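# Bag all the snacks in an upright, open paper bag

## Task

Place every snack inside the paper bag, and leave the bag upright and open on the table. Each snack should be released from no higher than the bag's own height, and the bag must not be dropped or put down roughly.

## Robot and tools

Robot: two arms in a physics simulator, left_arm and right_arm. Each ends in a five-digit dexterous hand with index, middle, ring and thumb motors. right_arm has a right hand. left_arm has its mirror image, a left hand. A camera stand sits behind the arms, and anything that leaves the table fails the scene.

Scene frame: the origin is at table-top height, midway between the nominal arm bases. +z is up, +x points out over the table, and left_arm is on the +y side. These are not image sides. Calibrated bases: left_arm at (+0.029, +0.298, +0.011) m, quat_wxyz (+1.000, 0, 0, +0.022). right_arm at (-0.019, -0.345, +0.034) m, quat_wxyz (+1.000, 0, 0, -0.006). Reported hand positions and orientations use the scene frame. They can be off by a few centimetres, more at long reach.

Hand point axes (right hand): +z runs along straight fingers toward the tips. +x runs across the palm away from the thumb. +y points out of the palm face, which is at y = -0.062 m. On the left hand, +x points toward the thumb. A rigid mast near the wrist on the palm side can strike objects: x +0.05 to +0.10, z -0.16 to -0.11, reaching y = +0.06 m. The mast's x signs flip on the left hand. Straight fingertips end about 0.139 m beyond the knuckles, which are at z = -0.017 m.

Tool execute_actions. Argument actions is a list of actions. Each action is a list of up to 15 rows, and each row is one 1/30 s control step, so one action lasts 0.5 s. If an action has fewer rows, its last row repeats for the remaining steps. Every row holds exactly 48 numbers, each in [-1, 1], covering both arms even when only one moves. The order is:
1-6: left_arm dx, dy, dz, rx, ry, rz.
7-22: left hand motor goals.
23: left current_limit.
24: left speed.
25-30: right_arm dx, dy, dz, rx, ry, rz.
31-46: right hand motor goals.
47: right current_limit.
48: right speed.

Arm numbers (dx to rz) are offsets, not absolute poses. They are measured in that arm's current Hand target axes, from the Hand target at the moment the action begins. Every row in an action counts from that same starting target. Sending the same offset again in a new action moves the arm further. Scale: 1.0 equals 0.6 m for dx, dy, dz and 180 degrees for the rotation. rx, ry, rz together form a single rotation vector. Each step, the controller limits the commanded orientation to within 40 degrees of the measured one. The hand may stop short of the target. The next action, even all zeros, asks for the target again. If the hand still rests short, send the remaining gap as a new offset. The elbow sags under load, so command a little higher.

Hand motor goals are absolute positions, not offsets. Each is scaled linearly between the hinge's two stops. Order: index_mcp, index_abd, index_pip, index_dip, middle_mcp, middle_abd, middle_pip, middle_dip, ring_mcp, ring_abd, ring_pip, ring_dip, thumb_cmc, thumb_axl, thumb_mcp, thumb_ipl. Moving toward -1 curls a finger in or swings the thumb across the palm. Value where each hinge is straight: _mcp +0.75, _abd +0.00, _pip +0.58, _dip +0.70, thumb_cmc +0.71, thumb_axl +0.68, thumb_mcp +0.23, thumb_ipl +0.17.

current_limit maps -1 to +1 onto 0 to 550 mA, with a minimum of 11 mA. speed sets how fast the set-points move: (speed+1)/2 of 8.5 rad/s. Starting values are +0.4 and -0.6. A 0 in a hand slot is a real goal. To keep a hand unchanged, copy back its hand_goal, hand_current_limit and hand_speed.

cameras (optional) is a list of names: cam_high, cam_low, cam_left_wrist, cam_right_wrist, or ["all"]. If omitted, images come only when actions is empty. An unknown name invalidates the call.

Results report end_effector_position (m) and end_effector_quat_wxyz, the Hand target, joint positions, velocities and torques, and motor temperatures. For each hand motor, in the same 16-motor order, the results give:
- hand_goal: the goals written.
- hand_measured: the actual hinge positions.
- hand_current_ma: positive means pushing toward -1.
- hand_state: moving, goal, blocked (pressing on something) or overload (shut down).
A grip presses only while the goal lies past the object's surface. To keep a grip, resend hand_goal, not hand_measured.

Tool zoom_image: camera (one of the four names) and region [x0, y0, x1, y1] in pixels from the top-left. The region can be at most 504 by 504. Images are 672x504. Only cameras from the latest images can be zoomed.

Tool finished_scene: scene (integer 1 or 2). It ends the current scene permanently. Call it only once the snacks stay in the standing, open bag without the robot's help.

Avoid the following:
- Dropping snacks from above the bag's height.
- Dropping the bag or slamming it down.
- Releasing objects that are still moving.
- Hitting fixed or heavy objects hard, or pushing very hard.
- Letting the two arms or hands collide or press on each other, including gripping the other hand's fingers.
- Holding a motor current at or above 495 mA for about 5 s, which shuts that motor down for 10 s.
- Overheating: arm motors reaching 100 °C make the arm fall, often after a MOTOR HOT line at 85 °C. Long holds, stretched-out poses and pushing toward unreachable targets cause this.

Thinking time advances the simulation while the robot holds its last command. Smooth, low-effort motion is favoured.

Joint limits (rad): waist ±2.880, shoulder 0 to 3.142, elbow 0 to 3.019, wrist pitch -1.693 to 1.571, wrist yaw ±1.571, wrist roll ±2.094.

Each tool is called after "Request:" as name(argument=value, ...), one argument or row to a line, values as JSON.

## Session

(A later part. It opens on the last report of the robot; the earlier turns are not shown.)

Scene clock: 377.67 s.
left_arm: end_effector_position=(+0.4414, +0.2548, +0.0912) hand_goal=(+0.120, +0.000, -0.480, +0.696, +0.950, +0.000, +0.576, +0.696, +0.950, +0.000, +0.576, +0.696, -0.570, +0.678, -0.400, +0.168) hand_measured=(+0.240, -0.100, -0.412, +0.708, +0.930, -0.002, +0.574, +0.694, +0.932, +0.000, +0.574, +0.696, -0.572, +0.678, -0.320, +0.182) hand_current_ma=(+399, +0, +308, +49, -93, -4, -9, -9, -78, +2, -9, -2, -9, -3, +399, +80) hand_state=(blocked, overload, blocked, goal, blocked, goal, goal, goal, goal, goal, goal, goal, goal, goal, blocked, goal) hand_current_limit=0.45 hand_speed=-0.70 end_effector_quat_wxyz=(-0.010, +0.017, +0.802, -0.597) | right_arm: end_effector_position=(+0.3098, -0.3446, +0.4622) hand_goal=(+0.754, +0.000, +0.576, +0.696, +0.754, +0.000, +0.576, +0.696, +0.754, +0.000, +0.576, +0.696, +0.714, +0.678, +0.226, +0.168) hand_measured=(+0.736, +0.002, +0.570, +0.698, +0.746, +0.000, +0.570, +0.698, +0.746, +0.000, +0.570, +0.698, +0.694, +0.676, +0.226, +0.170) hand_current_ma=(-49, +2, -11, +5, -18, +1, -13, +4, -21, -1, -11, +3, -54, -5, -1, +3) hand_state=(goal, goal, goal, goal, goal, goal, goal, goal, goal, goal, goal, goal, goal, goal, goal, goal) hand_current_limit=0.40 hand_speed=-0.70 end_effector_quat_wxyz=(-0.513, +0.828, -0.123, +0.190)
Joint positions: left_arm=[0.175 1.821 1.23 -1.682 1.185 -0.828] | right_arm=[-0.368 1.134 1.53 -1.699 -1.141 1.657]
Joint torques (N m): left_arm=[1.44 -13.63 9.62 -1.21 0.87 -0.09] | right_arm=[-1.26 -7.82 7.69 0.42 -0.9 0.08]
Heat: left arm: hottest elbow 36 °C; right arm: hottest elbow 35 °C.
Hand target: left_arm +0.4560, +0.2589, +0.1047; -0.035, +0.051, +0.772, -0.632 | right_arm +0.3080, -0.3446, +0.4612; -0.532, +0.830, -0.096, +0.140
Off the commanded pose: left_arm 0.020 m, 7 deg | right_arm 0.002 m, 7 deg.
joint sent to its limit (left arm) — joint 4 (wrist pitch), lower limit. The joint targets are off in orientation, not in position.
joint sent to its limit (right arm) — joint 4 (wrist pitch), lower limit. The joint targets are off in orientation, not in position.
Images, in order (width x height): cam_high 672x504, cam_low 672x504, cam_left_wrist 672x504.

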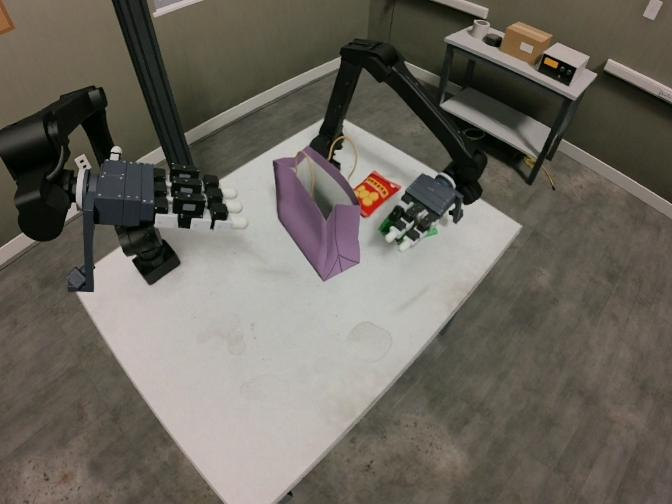

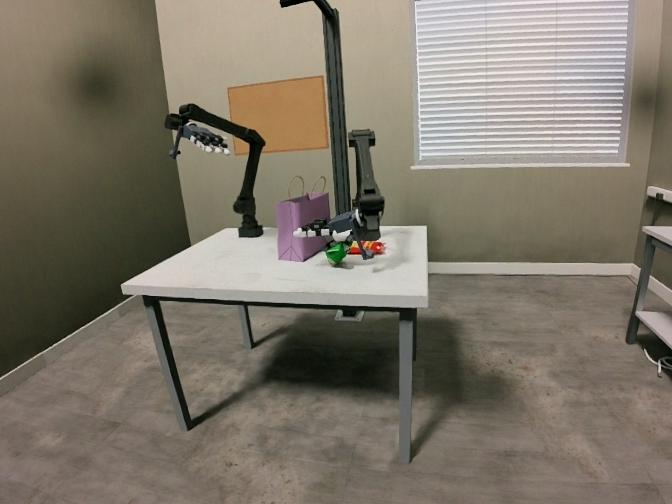

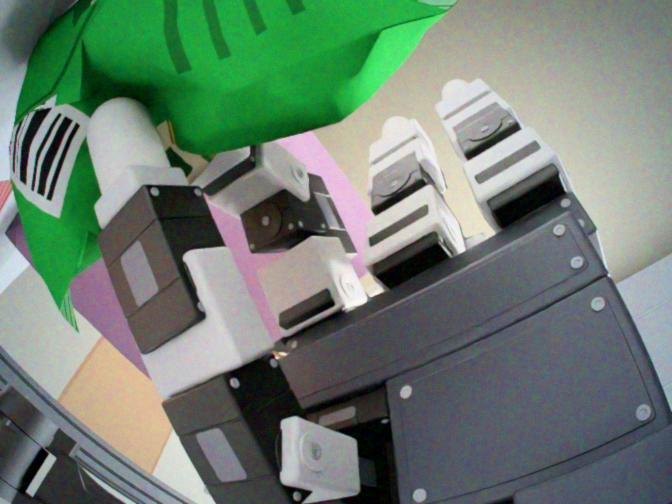

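Request:
execute_actions(
  actions=[
    [[0,-0.13,0.007,0,0,0,0.12,0,-0.48,0.696,0.95,0,0.576,0.696,0.95,0,0.576,0.696,-0.571,0.678,-0.4,0.168,0.45,-0.7,0,0,0,0,0,0,0.754,0,0.576,0.696,0.754,0,0.576,0.696,0.754,0,0.576,0.696,0.714,0.678,0.226,0.168,0.4,-0.7]],
    [[0,-0.13,-0.015,0,0,0,0.12,0,-0.48,0.696,0.95,0,0.576,0.696,0.95,0,0.576,0.696,-0.571,0.678,-0.4,0.168,0.45,-0.7,0,0,0,0,0,0,0.754,0,0.576,0.696,0.754,0,0.576,0.696,0.754,0,0.576,0.696,0.714,0.678,0.226,0.168,0.4,-0.7]],
  ],
  cameras=["cam_high","cam_low","cam_left_wrist"],
)

Request:
zoom_image(
  camera="cam_high",
  region=[340, 130, 500, 270],
)

Request:
zoom_image(
  camera="cam_low",
  region=[260, 150, 420, 280],
)

Scene clock: 379.80 s.
left_arm: end_effector_position=(+0.4399, +0.2340, +0.2449) hand_goal=(+0.120, +0.000, -0.480, +0.696, +0.950, +0.000, +0.576, +0.696, +0.950, +0.000, +0.576, +0.696, -0.570, +0.678, -0.400, +0.168) hand_measured=(+0.238, -0.086, -0.412, +0.708, +0.930, -0.002, +0.574, +0.694, +0.932, +0.000, +0.574, +0.696, -0.572, +0.678, -0.322, +0.182) hand_current_ma=(+399, +0, +308, +49, -93, -4, -9, -9, -78, +2, -9, -2, -4, +1, +399, +83) hand_state=(blocked, overload, blocked, goal, blocked, goal, goal, goal, goal, goal, goal, goal, goal, goal, blocked, goal) hand_current_limit=0.45 hand_speed=-0.70 end_effector_quat_wxyz=(+0.035, -0.016, +0.808, -0.588) | right_arm: end_effector_position=(+0.3098, -0.3446, +0.4622) hand_goal=(+0.754, +0.000, +0.576, +0.696, +0.754, +0.000, +0.576, +0.696, +0.754, +0.000, +0.576, +0.696, +0.714, +0.678, +0.226, +0.168) hand_measured=(+0.736, +0.002, +0.570, +0.698, +0.746, +0.000, +0.570, +0.698, +0.746, +0.000, +0.570, +0.698, +0.694, +0.676, +0.226, +0.170) hand_current_ma=(-49, +2, -11, +5, -18, +1, -13, +4, -21, -1, -11, +3, -54, -5, -1, +3) hand_state=(goal, goal, goal, goal, goal, goal, goal, goal, goal, goal, goal, goal, goal, goal, goal, goal) hand_current_limit=0.40 hand_speed=-0.70 end_effector_quat_wxyz=(-0.513, +0.828, -0.123, +0.190)
Joint positions: left_arm=[0.137 1.526 1.334 -1.682 1.245 -1.212] | right_arm=[-0.368 1.134 1.53 -1.699 -1.141 1.657]
Joint torques (N m): left_arm=[0.67 -10.29 11.99 -0.57 1.18 -0.06] | right_arm=[-1.14 -7.88 7.91 0.5 -0.87 0.13]
Heat: left arm: hottest elbow 36 °C; right arm: hottest elbow 35 °C.
Hand target: left_arm +0.4511, +0.2330, +0.2585; -0.035, +0.051, +0.772, -0.632 | right_arm +0.3080, -0.3446, +0.4612; -0.532, +0.830, -0.096, +0.140
Off the commanded pose: left_arm 0.018 m, 13 deg | right_arm 0.002 m, 7 deg.
joint sent to its limit (left arm) — joint 4 (wrist pitch), lower limit. The joint targets are off in orientation, not in position.
joint sent to its limit (right arm) — joint 4 (wrist pitch), lower limit. The joint targets are off in orientation, not in position.
Images, in order (width x height): cam_high 672x504, cam_low 672x504, cam_left_wrist 672x504.

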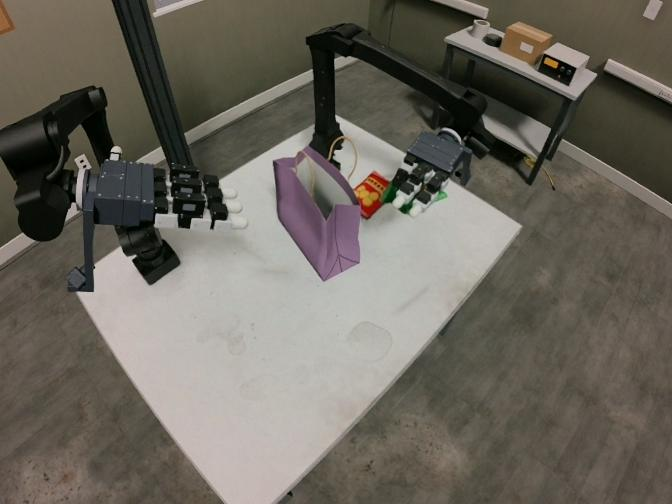

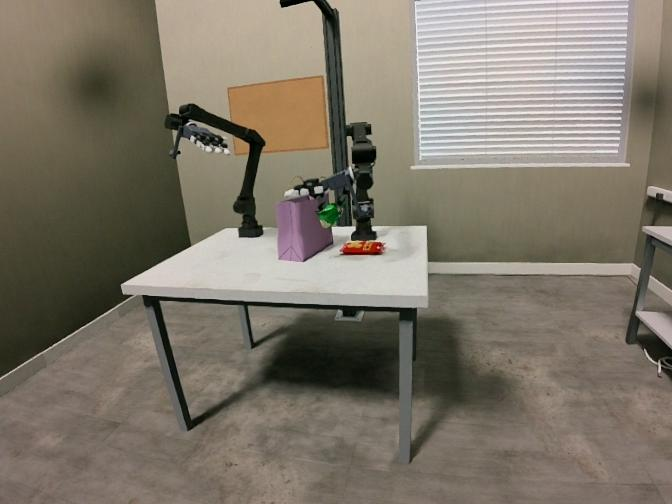

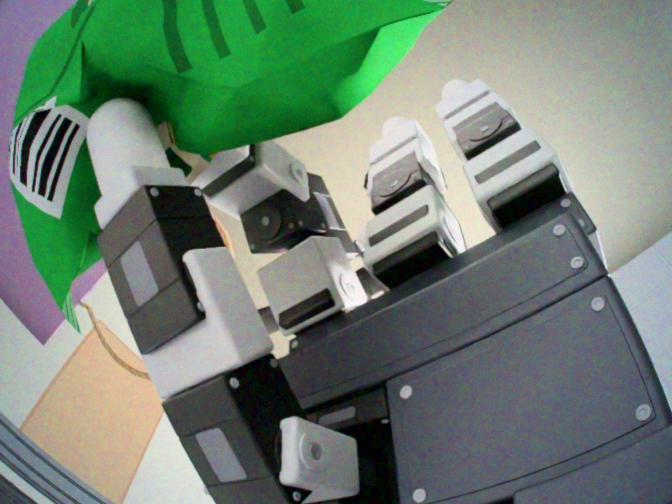

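Scaled by 3.150.

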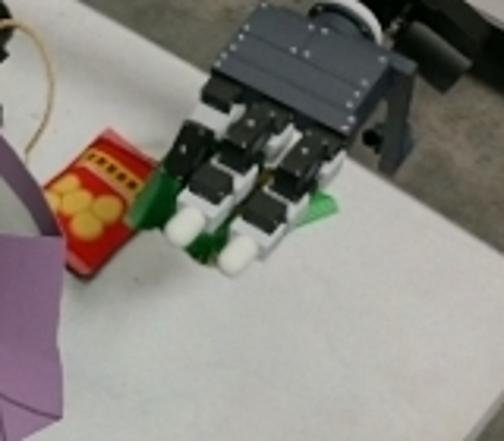

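Scaled by 3.150.

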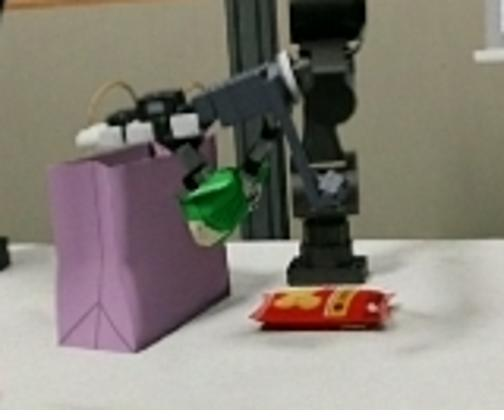

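Request:
zoom_image(
  camera="cam_left_wrist",
  region=[0, 0, 504, 340],
)

Request:
zoom_image(
  camera="cam_low",
  region=[310, 160, 370, 220],
)

Request:
zoom_image(
  camera="cam_high",
  region=[370, 160, 460, 230],
)

Scaled by 1.000.

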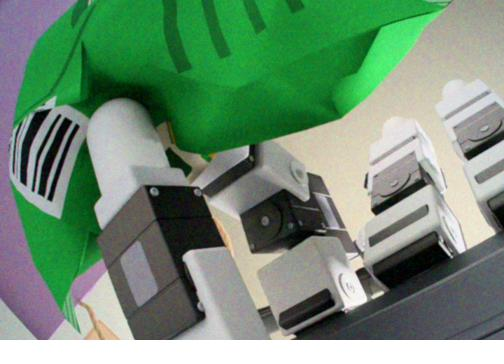

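Scaled by 8.400.

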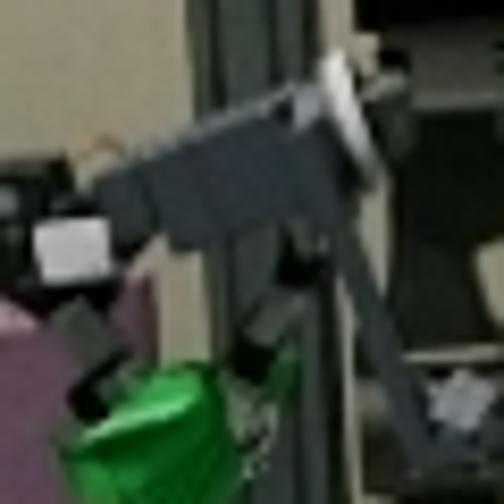

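Scaled by 5.600.

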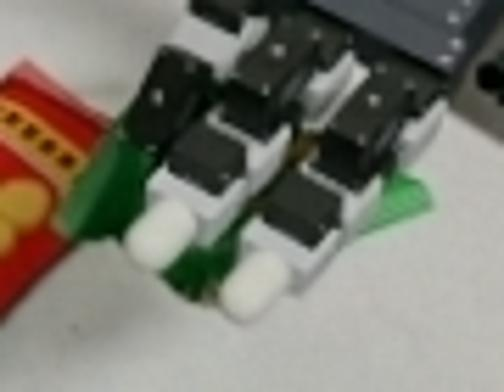

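Request:
execute_actions(
  actions=[
    [[0.0195,-0.1208,-0.0044,0,0,0,0.12,0,-0.48,0.696,0.95,0,0.576,0.696,0.95,0,0.576,0.696,-0.571,0.678,-0.4,0.168,0.45,-0.7,0,0,0,0,0,0,0.754,0,0.576,0.696,0.754,0,0.576,0.696,0.754,0,0.576,0.696,0.714,0.678,0.226,0.168,0.4,-0.7]],
    [[0.0112,-0.1179,-0.0065,0,0,0,0.12,0,-0.48,0.696,0.95,0,0.576,0.696,0.95,0,0.576,0.696,-0.571,0.678,-0.4,0.168,0.45,-0.7,0,0,0,0,0,0,0.754,0,0.576,0.696,0.754,0,0.576,0.696,0.754,0,0.576,0.696,0.714,0.678,0.226,0.168,0.4,-0.7]],
    [[0.01,-0.1011,0.0347,0,0,0,0.12,0,-0.48,0.696,0.95,0,0.576,0.696,0.95,0,0.576,0.696,-0.571,0.678,-0.4,0.168,0.45,-0.7,0,0,0,0,0,0,0.754,0,0.576,0.696,0.754,0,0.576,0.696,0.754,0,0.576,0.696,0.714,0.678,0.226,0.168,0.4,-0.7]],
    [[0.0229,-0.0295,0.0825,0,0,0,0.12,0,-0.48,0.696,0.95,0,0.576,0.696,0.95,0,0.576,0.696,-0.571,0.678,-0.4,0.168,0.45,-0.7,0,0,0,0,0,0,0.754,0,0.576,0.696,0.754,0,0.576,0.696,0.754,0,0.576,0.696,0.714,0.678,0.226,0.168,0.4,-0.7]],
    [[0.0242,-0.0216,0.1014,0,0.0706,0.015,0.12,0,-0.48,0.696,0.95,0,0.576,0.696,0.95,0,0.576,0.696,-0.571,0.678,-0.4,0.168,0.45,-0.7,0,0,0,0,0,0,0.754,0,0.576,0.696,0.754,0,0.576,0.696,0.754,0,0.576,0.696,0.714,0.678,0.226,0.168,0.4,-0.7]],
  ],
  cameras=["cam_high","cam_low","cam_left_wrist"],
)

Request:
zoom_image(
  camera="cam_high",
  region=[250, 100, 450, 260],
)

Request:
zoom_image(
  camera="cam_low",
  region=[230, 120, 390, 270],
)

Scene clock: 386.13 s.
left_arm: end_effector_position=(+0.3659, +0.0730, +0.4451) hand_goal=(+0.120, +0.000, -0.480, +0.696, +0.950, +0.000, +0.576, +0.696, +0.950, +0.000, +0.576, +0.696, -0.570, +0.678, -0.400, +0.168) hand_measured=(+0.236, -0.076, -0.412, +0.708, +0.930, -0.002, +0.574, +0.694, +0.932, +0.000, +0.574, +0.696, -0.570, +0.678, -0.322, +0.184) hand_current_ma=(+399, +0, +308, +51, -93, -3, -9, -9, -78, +2, -9, -2, +0, +4, +399, +89) hand_state=(blocked, overload, blocked, goal, blocked, goal, goal, goal, goal, goal, goal, goal, goal, goal, blocked, goal) hand_current_limit=0.45 hand_speed=-0.70 end_effector_quat_wxyz=(-0.046, +0.070, +0.774, -0.628) | right_arm: end_effector_position=(+0.3098, -0.3446, +0.4622) hand_goal=(+0.754, +0.000, +0.576, +0.696, +0.754, +0.000, +0.576, +0.696, +0.754, +0.000, +0.576, +0.696, +0.714, +0.678, +0.226, +0.168) hand_measured=(+0.736, +0.002, +0.570, +0.698, +0.746, +0.000, +0.570, +0.698, +0.746, +0.000, +0.570, +0.698, +0.694, +0.676, +0.226, +0.170) hand_current_ma=(-49, +2, -11, +5, -18, +1, -13, +4, -21, -1, -11, +3, -54, -5, -1, +3) hand_state=(goal, goal, goal, goal, goal, goal, goal, goal, goal, goal, goal, goal, goal, goal, goal, goal) hand_current_limit=0.40 hand_speed=-0.70 end_effector_quat_wxyz=(-0.513, +0.828, -0.123, +0.190)
Joint positions: left_arm=[-0.245 1.366 1.661 -1.682 1.359 -1.742] | right_arm=[-0.368 1.134 1.53 -1.699 -1.141 1.657]
Joint torques (N m): left_arm=[1.44 -7.71 13.68 0.12 1.18 0] | right_arm=[-1.9 -7 7.76 0.46 -0.89 0.11]
Heat: left arm: hottest elbow 36 °C; right arm: hottest elbow 35 °C.
Hand target: left_arm +0.3757, +0.0723, +0.4630; -0.105, +0.139, +0.763, -0.623 | right_arm +0.3080, -0.3446, +0.4612; -0.532, +0.830, -0.096, +0.140
Off the commanded pose: left_arm 0.020 m, 11 deg | right_arm 0.002 m, 7 deg.
joint sent to its limit (left arm) — joint 4 (wrist pitch), lower limit. The joint targets are off in orientation, not in position.
joint sent to its limit (right arm) — joint 4 (wrist pitch), lower limit. The joint targets are off in orientation, not in position.
Images, in order (width x height): cam_high 672x504, cam_low 672x504, cam_left_wrist 672x504.

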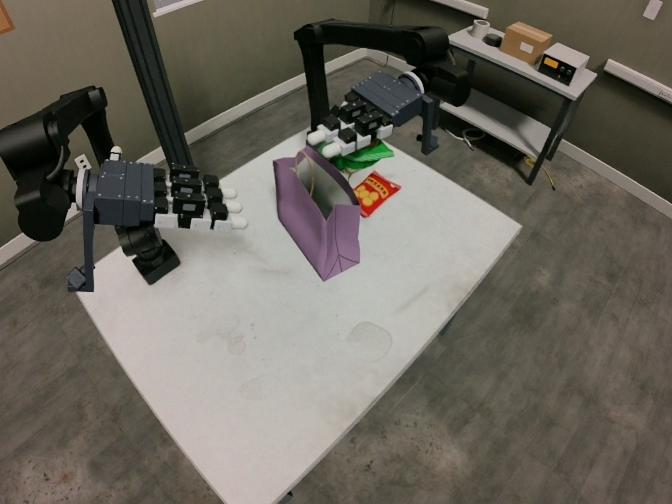

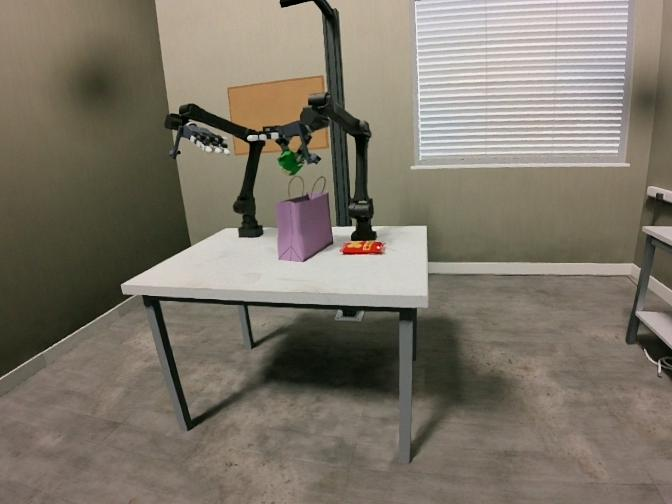

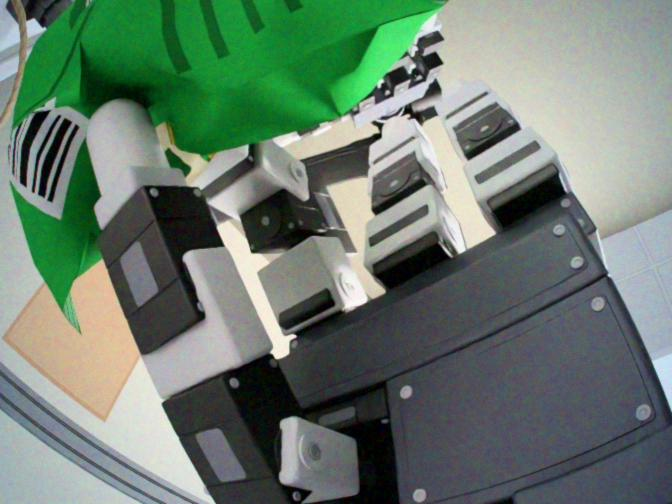

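Scaled by 2.520.

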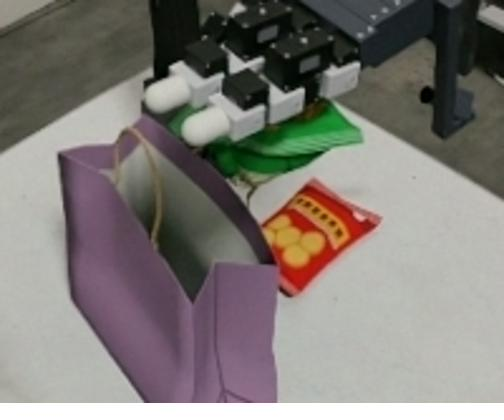

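Scaled by 3.150.

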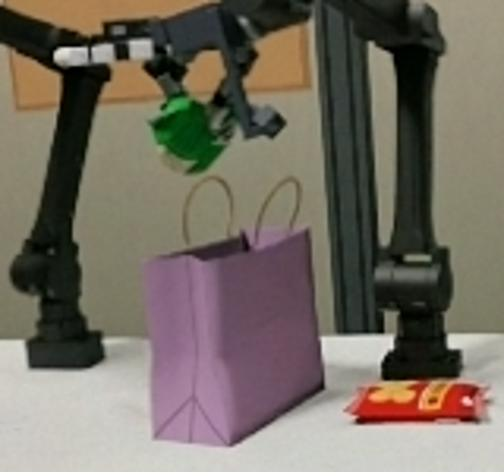

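Request:
zoom_image(
  camera="cam_high",
  region=[300, 120, 410, 190],
)

Request:
zoom_image(
  camera="cam_low",
  region=[265, 130, 325, 190],
)

Scaled by 4.582.

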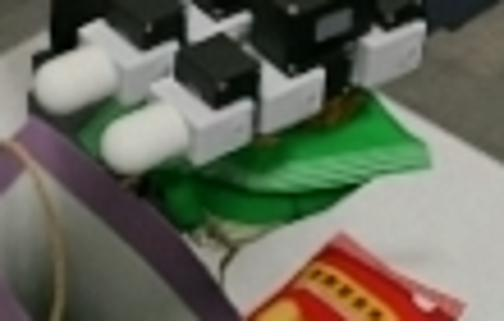

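Scaled by 8.400.

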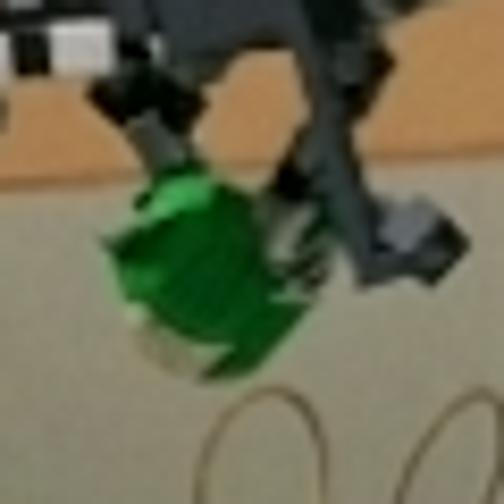

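Request:
execute_actions(
  actions=[
    [[0.0381,-0.0112,0.0685,0,0,0,0.08,0,-0.52,0.696,0.95,0,0.576,0.696,0.95,0,0.576,0.696,-0.571,0.678,-0.43,0.168,0.6,-0.7,0,0,0,0,0,0,0.754,0,0.576,0.696,0.754,0,0.576,0.696,0.754,0,0.576,0.696,0.714,0.678,0.226,0.168,0.4,-0.7]],
  ],
  cameras=["cam_high","cam_low","cam_left_wrist","cam_right_wrist"],
)

Request:
zoom_image(
  camera="cam_high",
  region=[260, 110, 400, 220],
)

Request:
zoom_image(
  camera="cam_low",
  region=[240, 120, 340, 210],
)

Request:
zoom_image(
  camera="cam_right_wrist",
  region=[300, 0, 672, 250],
)

Scene clock: 394.40 s.
left_arm: end_effector_position=(+0.3416, +0.0415, +0.4453) hand_goal=(+0.080, +0.000, -0.520, +0.696, +0.950, +0.000, +0.576, +0.696, +0.950, +0.000, +0.576, +0.696, -0.570, +0.678, -0.430, +0.168) hand_measured=(+0.236, -0.070, -0.422, +0.712, +0.930, -0.002, +0.574, +0.694, +0.932, +0.000, +0.574, +0.696, -0.570, +0.680, -0.324, +0.184) hand_current_ma=(+440, +0, +440, +71, -93, -3, -9, -9, -78, +2, -9, -2, +0, +5, +440, +93) hand_state=(blocked, overload, blocked, goal, blocked, goal, goal, goal, goal, goal, goal, goal, goal, goal, blocked, goal) hand_current_limit=0.60 hand_speed=-0.70 end_effector_quat_wxyz=(-0.079, +0.104, +0.770, -0.625) | right_arm: end_effector_position=(+0.3098, -0.3446, +0.4622) hand_goal=(+0.754, +0.000, +0.576, +0.696, +0.754, +0.000, +0.576, +0.696, +0.754, +0.000, +0.576, +0.696, +0.714, +0.678, +0.226, +0.168) hand_measured=(+0.736, +0.002, +0.570, +0.698, +0.746, +0.000, +0.570, +0.698, +0.746, +0.000, +0.570, +0.698, +0.694, +0.676, +0.226, +0.170) hand_current_ma=(-49, +2, -11, +5, -18, +1, -13, +4, -21, -1, -11, +3, -54, -5, -1, +3) hand_state=(goal, goal, goal, goal, goal, goal, goal, goal, goal, goal, goal, goal, goal, goal, goal, goal) hand_current_limit=0.40 hand_speed=-0.70 end_effector_quat_wxyz=(-0.513, +0.828, -0.123, +0.190)
Joint positions: left_arm=[-0.342 1.366 1.661 -1.682 1.359 -1.751] | right_arm=[-0.368 1.134 1.53 -1.699 -1.141 1.657]
Joint torques (N m): left_arm=[1.03 -9.58 11.66 0.16 1.24 -0.08] | right_arm=[-1.79 -7.77 7.88 0.34 -0.89 0.12]
Heat: left arm: hottest elbow 36 °C; right arm: hottest elbow 35 °C.
Hand target: left_arm +0.3399, +0.0410, +0.4610; -0.105, +0.139, +0.762, -0.623 | right_arm +0.3080, -0.3446, +0.4612; -0.532, +0.830, -0.096, +0.140
Off the commanded pose: left_arm 0.016 m, 5 deg | right_arm 0.002 m, 7 deg.
joint sent to its limit (left arm) — joint 4 (wrist pitch), lower limit. The joint targets are off in orientation, not in position.
joint sent to its limit (right arm) — joint 4 (wrist pitch), lower limit. The joint targets are off in orientation, not in position.

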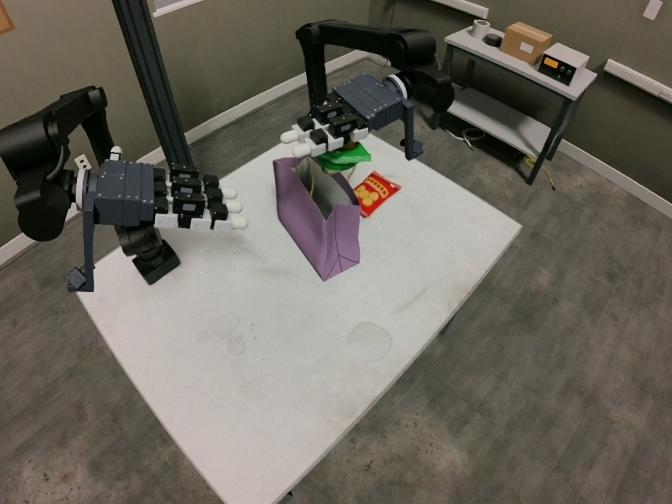

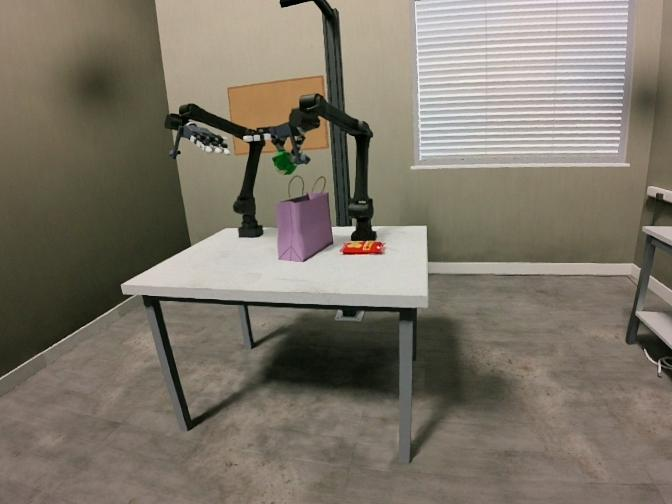

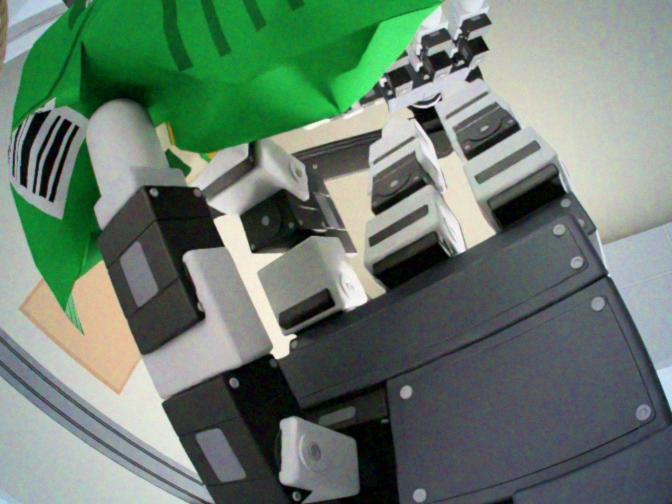

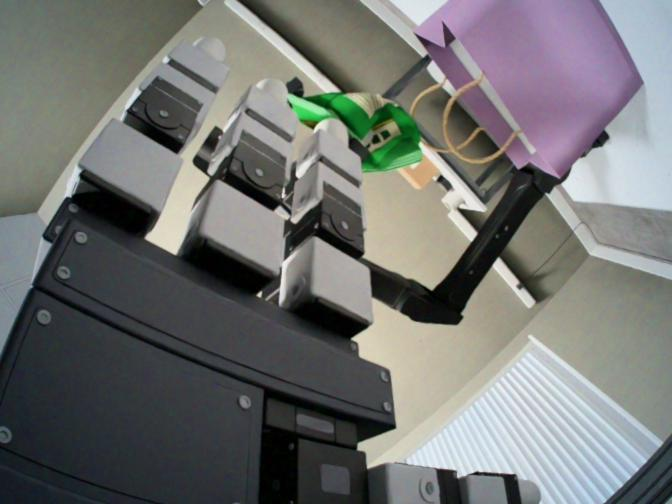

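Scaled by 3.600.

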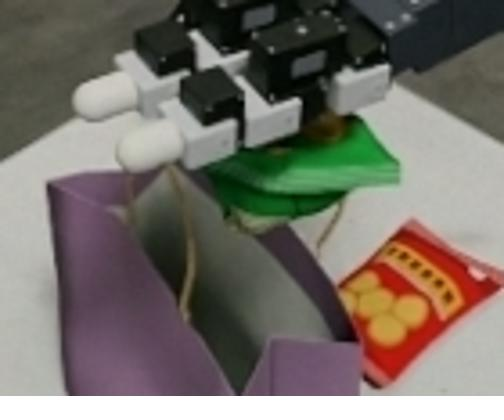

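Scaled by 5.040.

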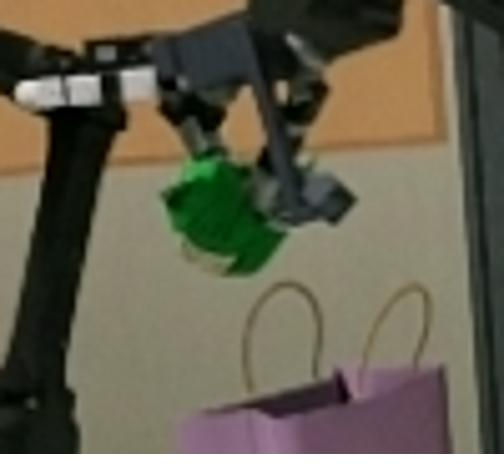

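Scaled by 1.355 from the camera's 672x504 image, which has a finer 960x720 frame.

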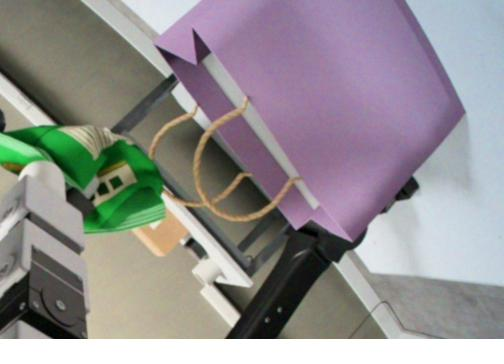

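Request:
execute_actions(
  actions=[
    [[0.0215,0.106,-0.0179,0,0,0,0.08,0,-0.52,0.696,0.95,0,0.576,0.696,0.95,0,0.576,0.696,-0.571,0.678,-0.43,0.168,0.6,-0.7,0,0,0,0,0,0,0.754,0,0.576,0.696,0.754,0,0.576,0.696,0.754,0,0.576,0.696,0.714,0.678,0.226,0.168,0.4,-0.7]],
  ],
  cameras=["cam_high","cam_low","cam_left_wrist","cam_right_wrist"],
)

Request:
zoom_image(
  camera="cam_high",
  region=[260, 110, 400, 220],
)

Request:
zoom_image(
  camera="cam_low",
  region=[240, 120, 340, 210],
)

Request:
zoom_image(
  camera="cam_right_wrist",
  region=[300, 0, 672, 250],
)

Scene clock: 401.20 s.
left_arm: end_effector_position=(+0.3406, +0.0621, +0.3956) hand_goal=(+0.080, +0.000, -0.520, +0.696, +0.950, +0.000, +0.576, +0.696, +0.950, +0.000, +0.576, +0.696, -0.570, +0.678, -0.430, +0.168) hand_measured=(+0.236, -0.056, -0.422, +0.714, +0.930, -0.002, +0.574, +0.694, +0.934, +0.000, +0.574, +0.696, -0.570, +0.680, -0.324, +0.184) hand_current_ma=(+440, +0, +440, +72, -87, -3, -9, -9, -73, +2, -9, -2, +2, +10, +440, +97) hand_state=(blocked, overload, blocked, goal, goal, goal, goal, goal, goal, goal, goal, goal, goal, goal, blocked, goal) hand_current_limit=0.60 hand_speed=-0.70 end_effector_quat_wxyz=(-0.068, +0.101, +0.775, -0.620) | right_arm: end_effector_position=(+0.3098, -0.3446, +0.4622) hand_goal=(+0.754, +0.000, +0.576, +0.696, +0.754, +0.000, +0.576, +0.696, +0.754, +0.000, +0.576, +0.696, +0.714, +0.678, +0.226, +0.168) hand_measured=(+0.736, +0.002, +0.570, +0.698, +0.746, +0.000, +0.570, +0.698, +0.746, +0.000, +0.570, +0.698, +0.694, +0.676, +0.226, +0.170) hand_current_ma=(-49, +2, -11, +5, -18, +1, -13, +4, -21, -1, -11, +3, -54, -5, -1, +3) hand_state=(goal, goal, goal, goal, goal, goal, goal, goal, goal, goal, goal, goal, goal, goal, goal, goal) hand_current_limit=0.40 hand_speed=-0.70 end_effector_quat_wxyz=(-0.513, +0.828, -0.123, +0.190)
Joint positions: left_arm=[-0.296 1.333 1.505 -1.682 1.347 -1.612] | right_arm=[-0.368 1.134 1.53 -1.699 -1.141 1.657]
Joint torques (N m): left_arm=[1.85 -10.17 8.88 -0.06 1.15 0.09] | right_arm=[-1.73 -7.59 7.75 0.47 -0.83 0.11]
Heat: left arm: hottest elbow 36 °C; right arm: hottest elbow 35 °C.
Hand target: left_arm +0.3366, +0.0671, +0.4008; -0.105, +0.139, +0.762, -0.623 | right_arm +0.3080, -0.3446, +0.4612; -0.532, +0.830, -0.096, +0.140
Off the commanded pose: left_arm 0.008 m, 6 deg | right_arm 0.002 m, 7 deg.
joint sent to its limit (left arm) — joint 4 (wrist pitch), lower limit. The joint targets are off in orientation, not in position.
joint sent to its limit (right arm) — joint 4 (wrist pitch), lower limit. The joint targets are off in orientation, not in position.

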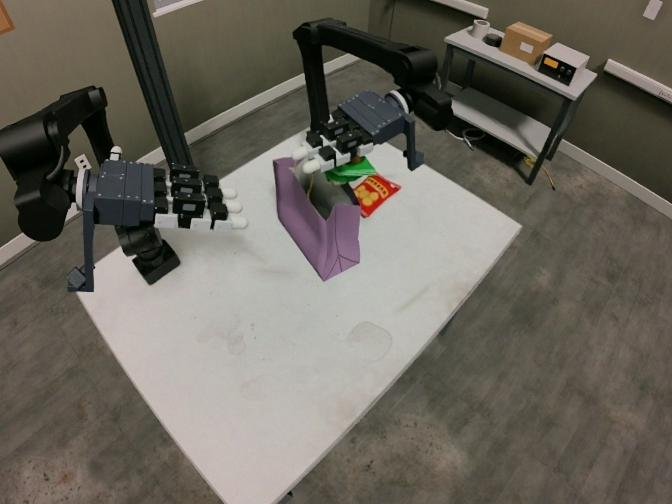

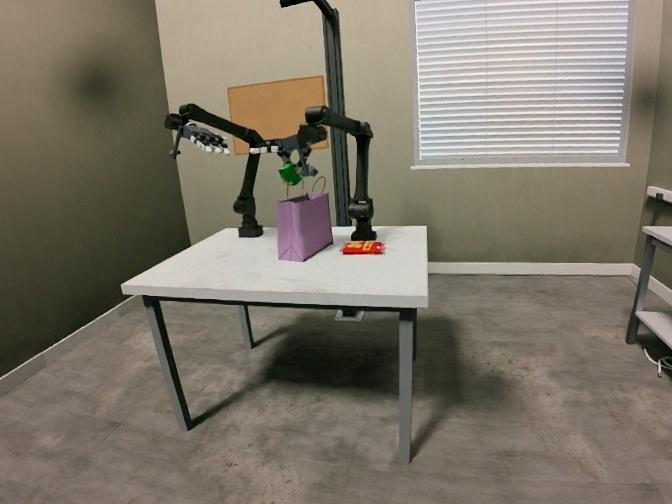

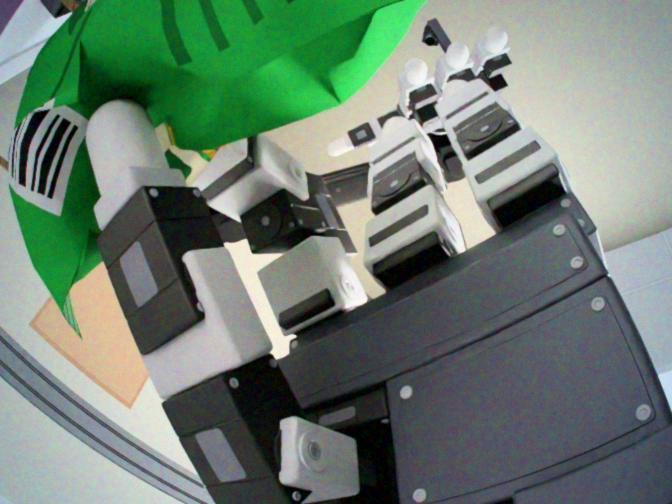

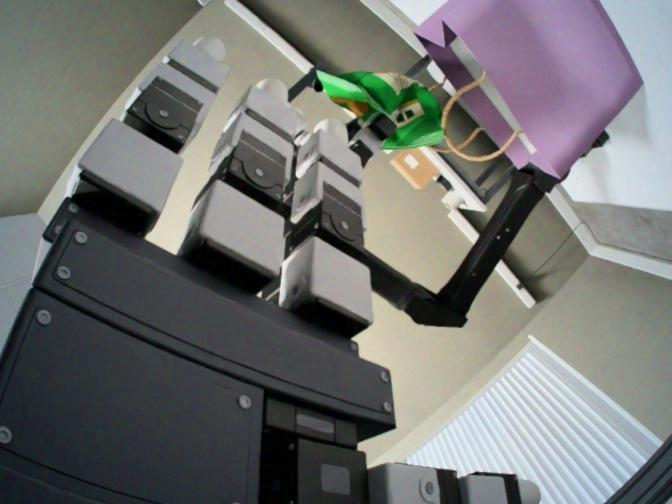

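Scaled by 3.600.

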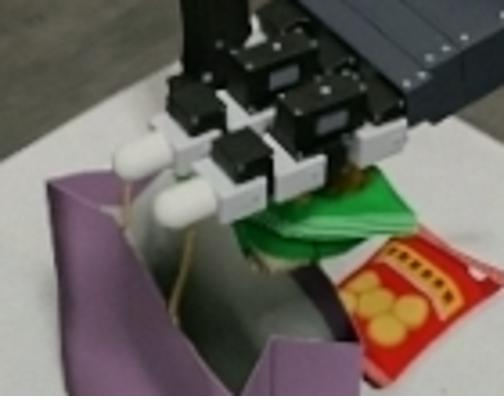

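Scaled by 5.040.

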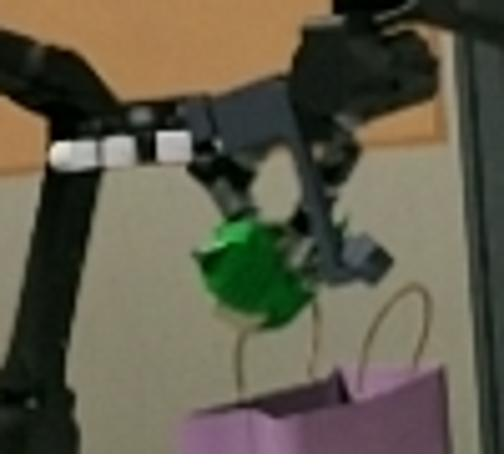

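Scaled by 1.355 from the camera's 672x504 image, which has a finer 960x720 frame.

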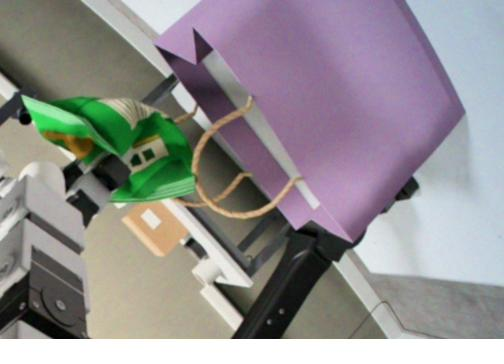

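Request:
execute_actions(
  actions=[
    [[0.0,0.0815,0.0173,0,0,0,0.08,0,-0.52,0.696,0.95,0,0.576,0.696,0.95,0,0.576,0.696,-0.571,0.678,-0.43,0.168,0.6,-0.7,0,0,0,0,0,0,0.754,0,0.576,0.696,0.754,0,0.576,0.696,0.754,0,0.576,0.696,0.714,0.678,0.226,0.168,0.4,-0.7]],
  ],
  cameras=["cam_high","cam_low","cam_left_wrist","cam_right_wrist"],
)

Request:
zoom_image(
  camera="cam_high",
  region=[260, 110, 400, 220],
)

Request:
zoom_image(
  camera="cam_low",
  region=[240, 120, 340, 210],
)

Request:
zoom_image(
  camera="cam_right_wrist",
  region=[300, 0, 672, 250],
)

Scene clock: 403.43 s.
left_arm: end_effector_position=(+0.3350, +0.0648, +0.3540) hand_goal=(+0.080, +0.000, -0.520, +0.696, +0.950, +0.000, +0.576, +0.696, +0.950, +0.000, +0.576, +0.696, -0.570, +0.678, -0.430, +0.168) hand_measured=(+0.236, -0.048, -0.424, +0.714, +0.930, -0.002, +0.574, +0.694, +0.934, +0.000, +0.574, +0.696, -0.568, +0.680, -0.324, +0.184) hand_current_ma=(+440, +0, +440, +73, -87, -3, -9, -9, -73, +2, -9, -2, +5, +11, +440, +97) hand_state=(blocked, overload, blocked, goal, goal, goal, goal, goal, goal, goal, goal, goal, goal, goal, blocked, goal) hand_current_limit=0.60 hand_speed=-0.70 end_effector_quat_wxyz=(-0.069, +0.119, +0.774, -0.618) | right_arm: end_effector_position=(+0.3098, -0.3446, +0.4622) hand_goal=(+0.754, +0.000, +0.576, +0.696, +0.754, +0.000, +0.576, +0.696, +0.754, +0.000, +0.576, +0.696, +0.714, +0.678, +0.226, +0.168) hand_measured=(+0.736, +0.002, +0.570, +0.698, +0.746, +0.000, +0.570, +0.698, +0.746, +0.000, +0.570, +0.698, +0.694, +0.676, +0.226, +0.170) hand_current_ma=(-49, +2, -11, +5, -18, +1, -13, +4, -21, -1, -11, +3, -54, -5, -1, +3) hand_state=(goal, goal, goal, goal, goal, goal, goal, goal, goal, goal, goal, goal, goal, goal, goal, goal) hand_current_limit=0.40 hand_speed=-0.70 end_effector_quat_wxyz=(-0.513, +0.828, -0.123, +0.190)
Joint positions: left_arm=[-0.296 1.33 1.396 -1.682 1.342 -1.483] | right_arm=[-0.368 1.134 1.53 -1.699 -1.141 1.657]
Joint torques (N m): left_arm=[1.61 -7.65 9.06 -0.18 1.17 0.07] | right_arm=[-1.9 -7.59 7.72 0.5 -0.91 0.08]
Heat: left arm: hottest elbow 36 °C; right arm: hottest elbow 35 °C.
Hand target: left_arm +0.3372, +0.0666, +0.3507; -0.105, +0.139, +0.762, -0.623 | right_arm +0.3080, -0.3446, +0.4612; -0.532, +0.830, -0.096, +0.140
Off the commanded pose: left_arm 0.004 m, 5 deg | right_arm 0.002 m, 7 deg.
joint sent to its limit (left arm) — joint 4 (wrist pitch), lower limit. The joint targets are off in orientation, not in position.
joint sent to its limit (right arm) — joint 4 (wrist pitch), lower limit. The joint targets are off in orientation, not in position.

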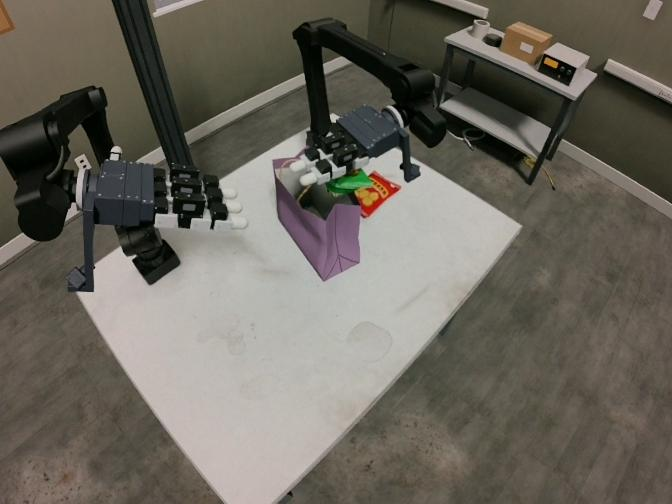

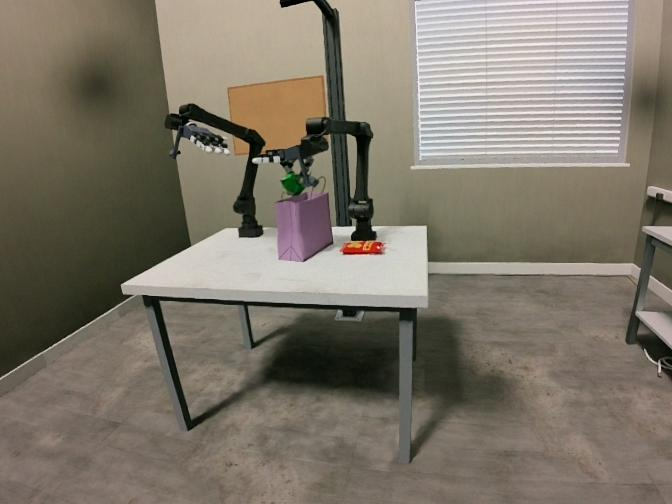

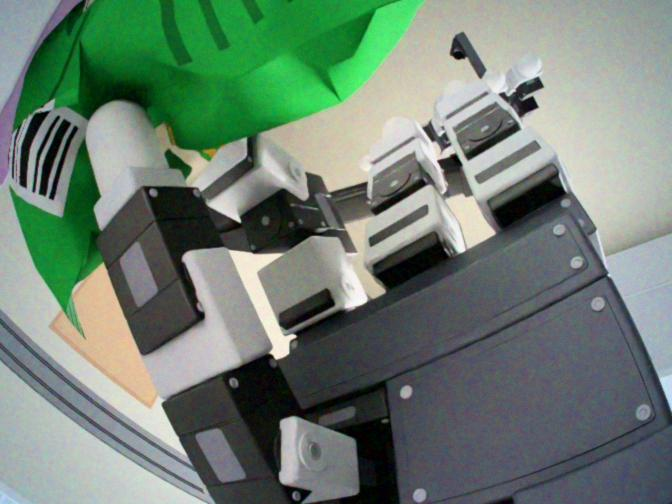

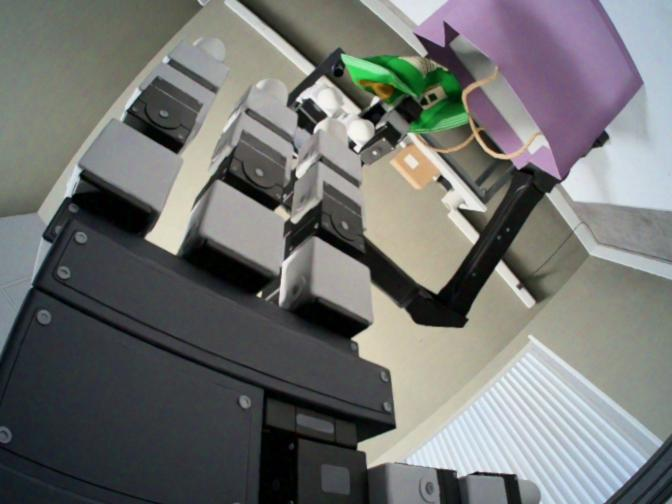

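Scaled by 3.600.

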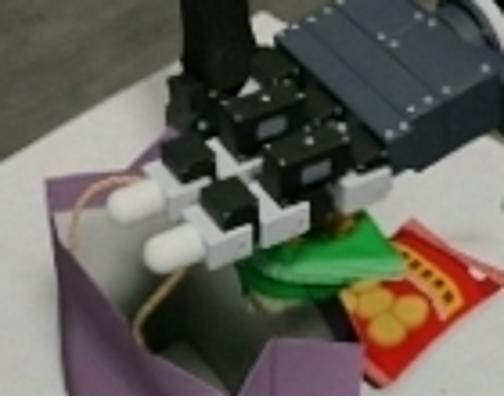

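Scaled by 5.040.

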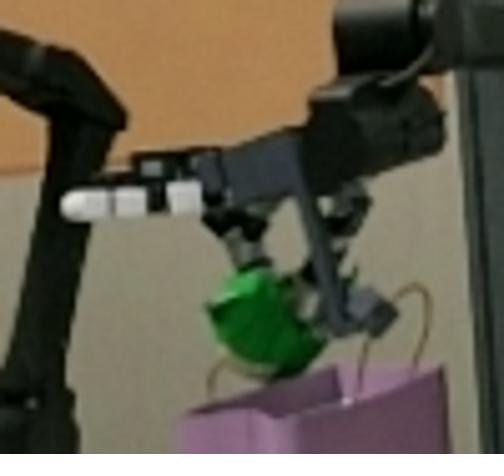

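Scaled by 1.355 from the camera's 672x504 image, which has a finer 960x720 frame.

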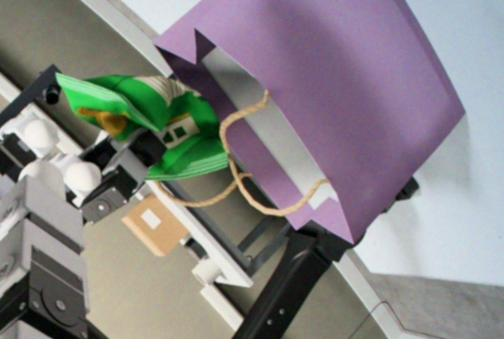

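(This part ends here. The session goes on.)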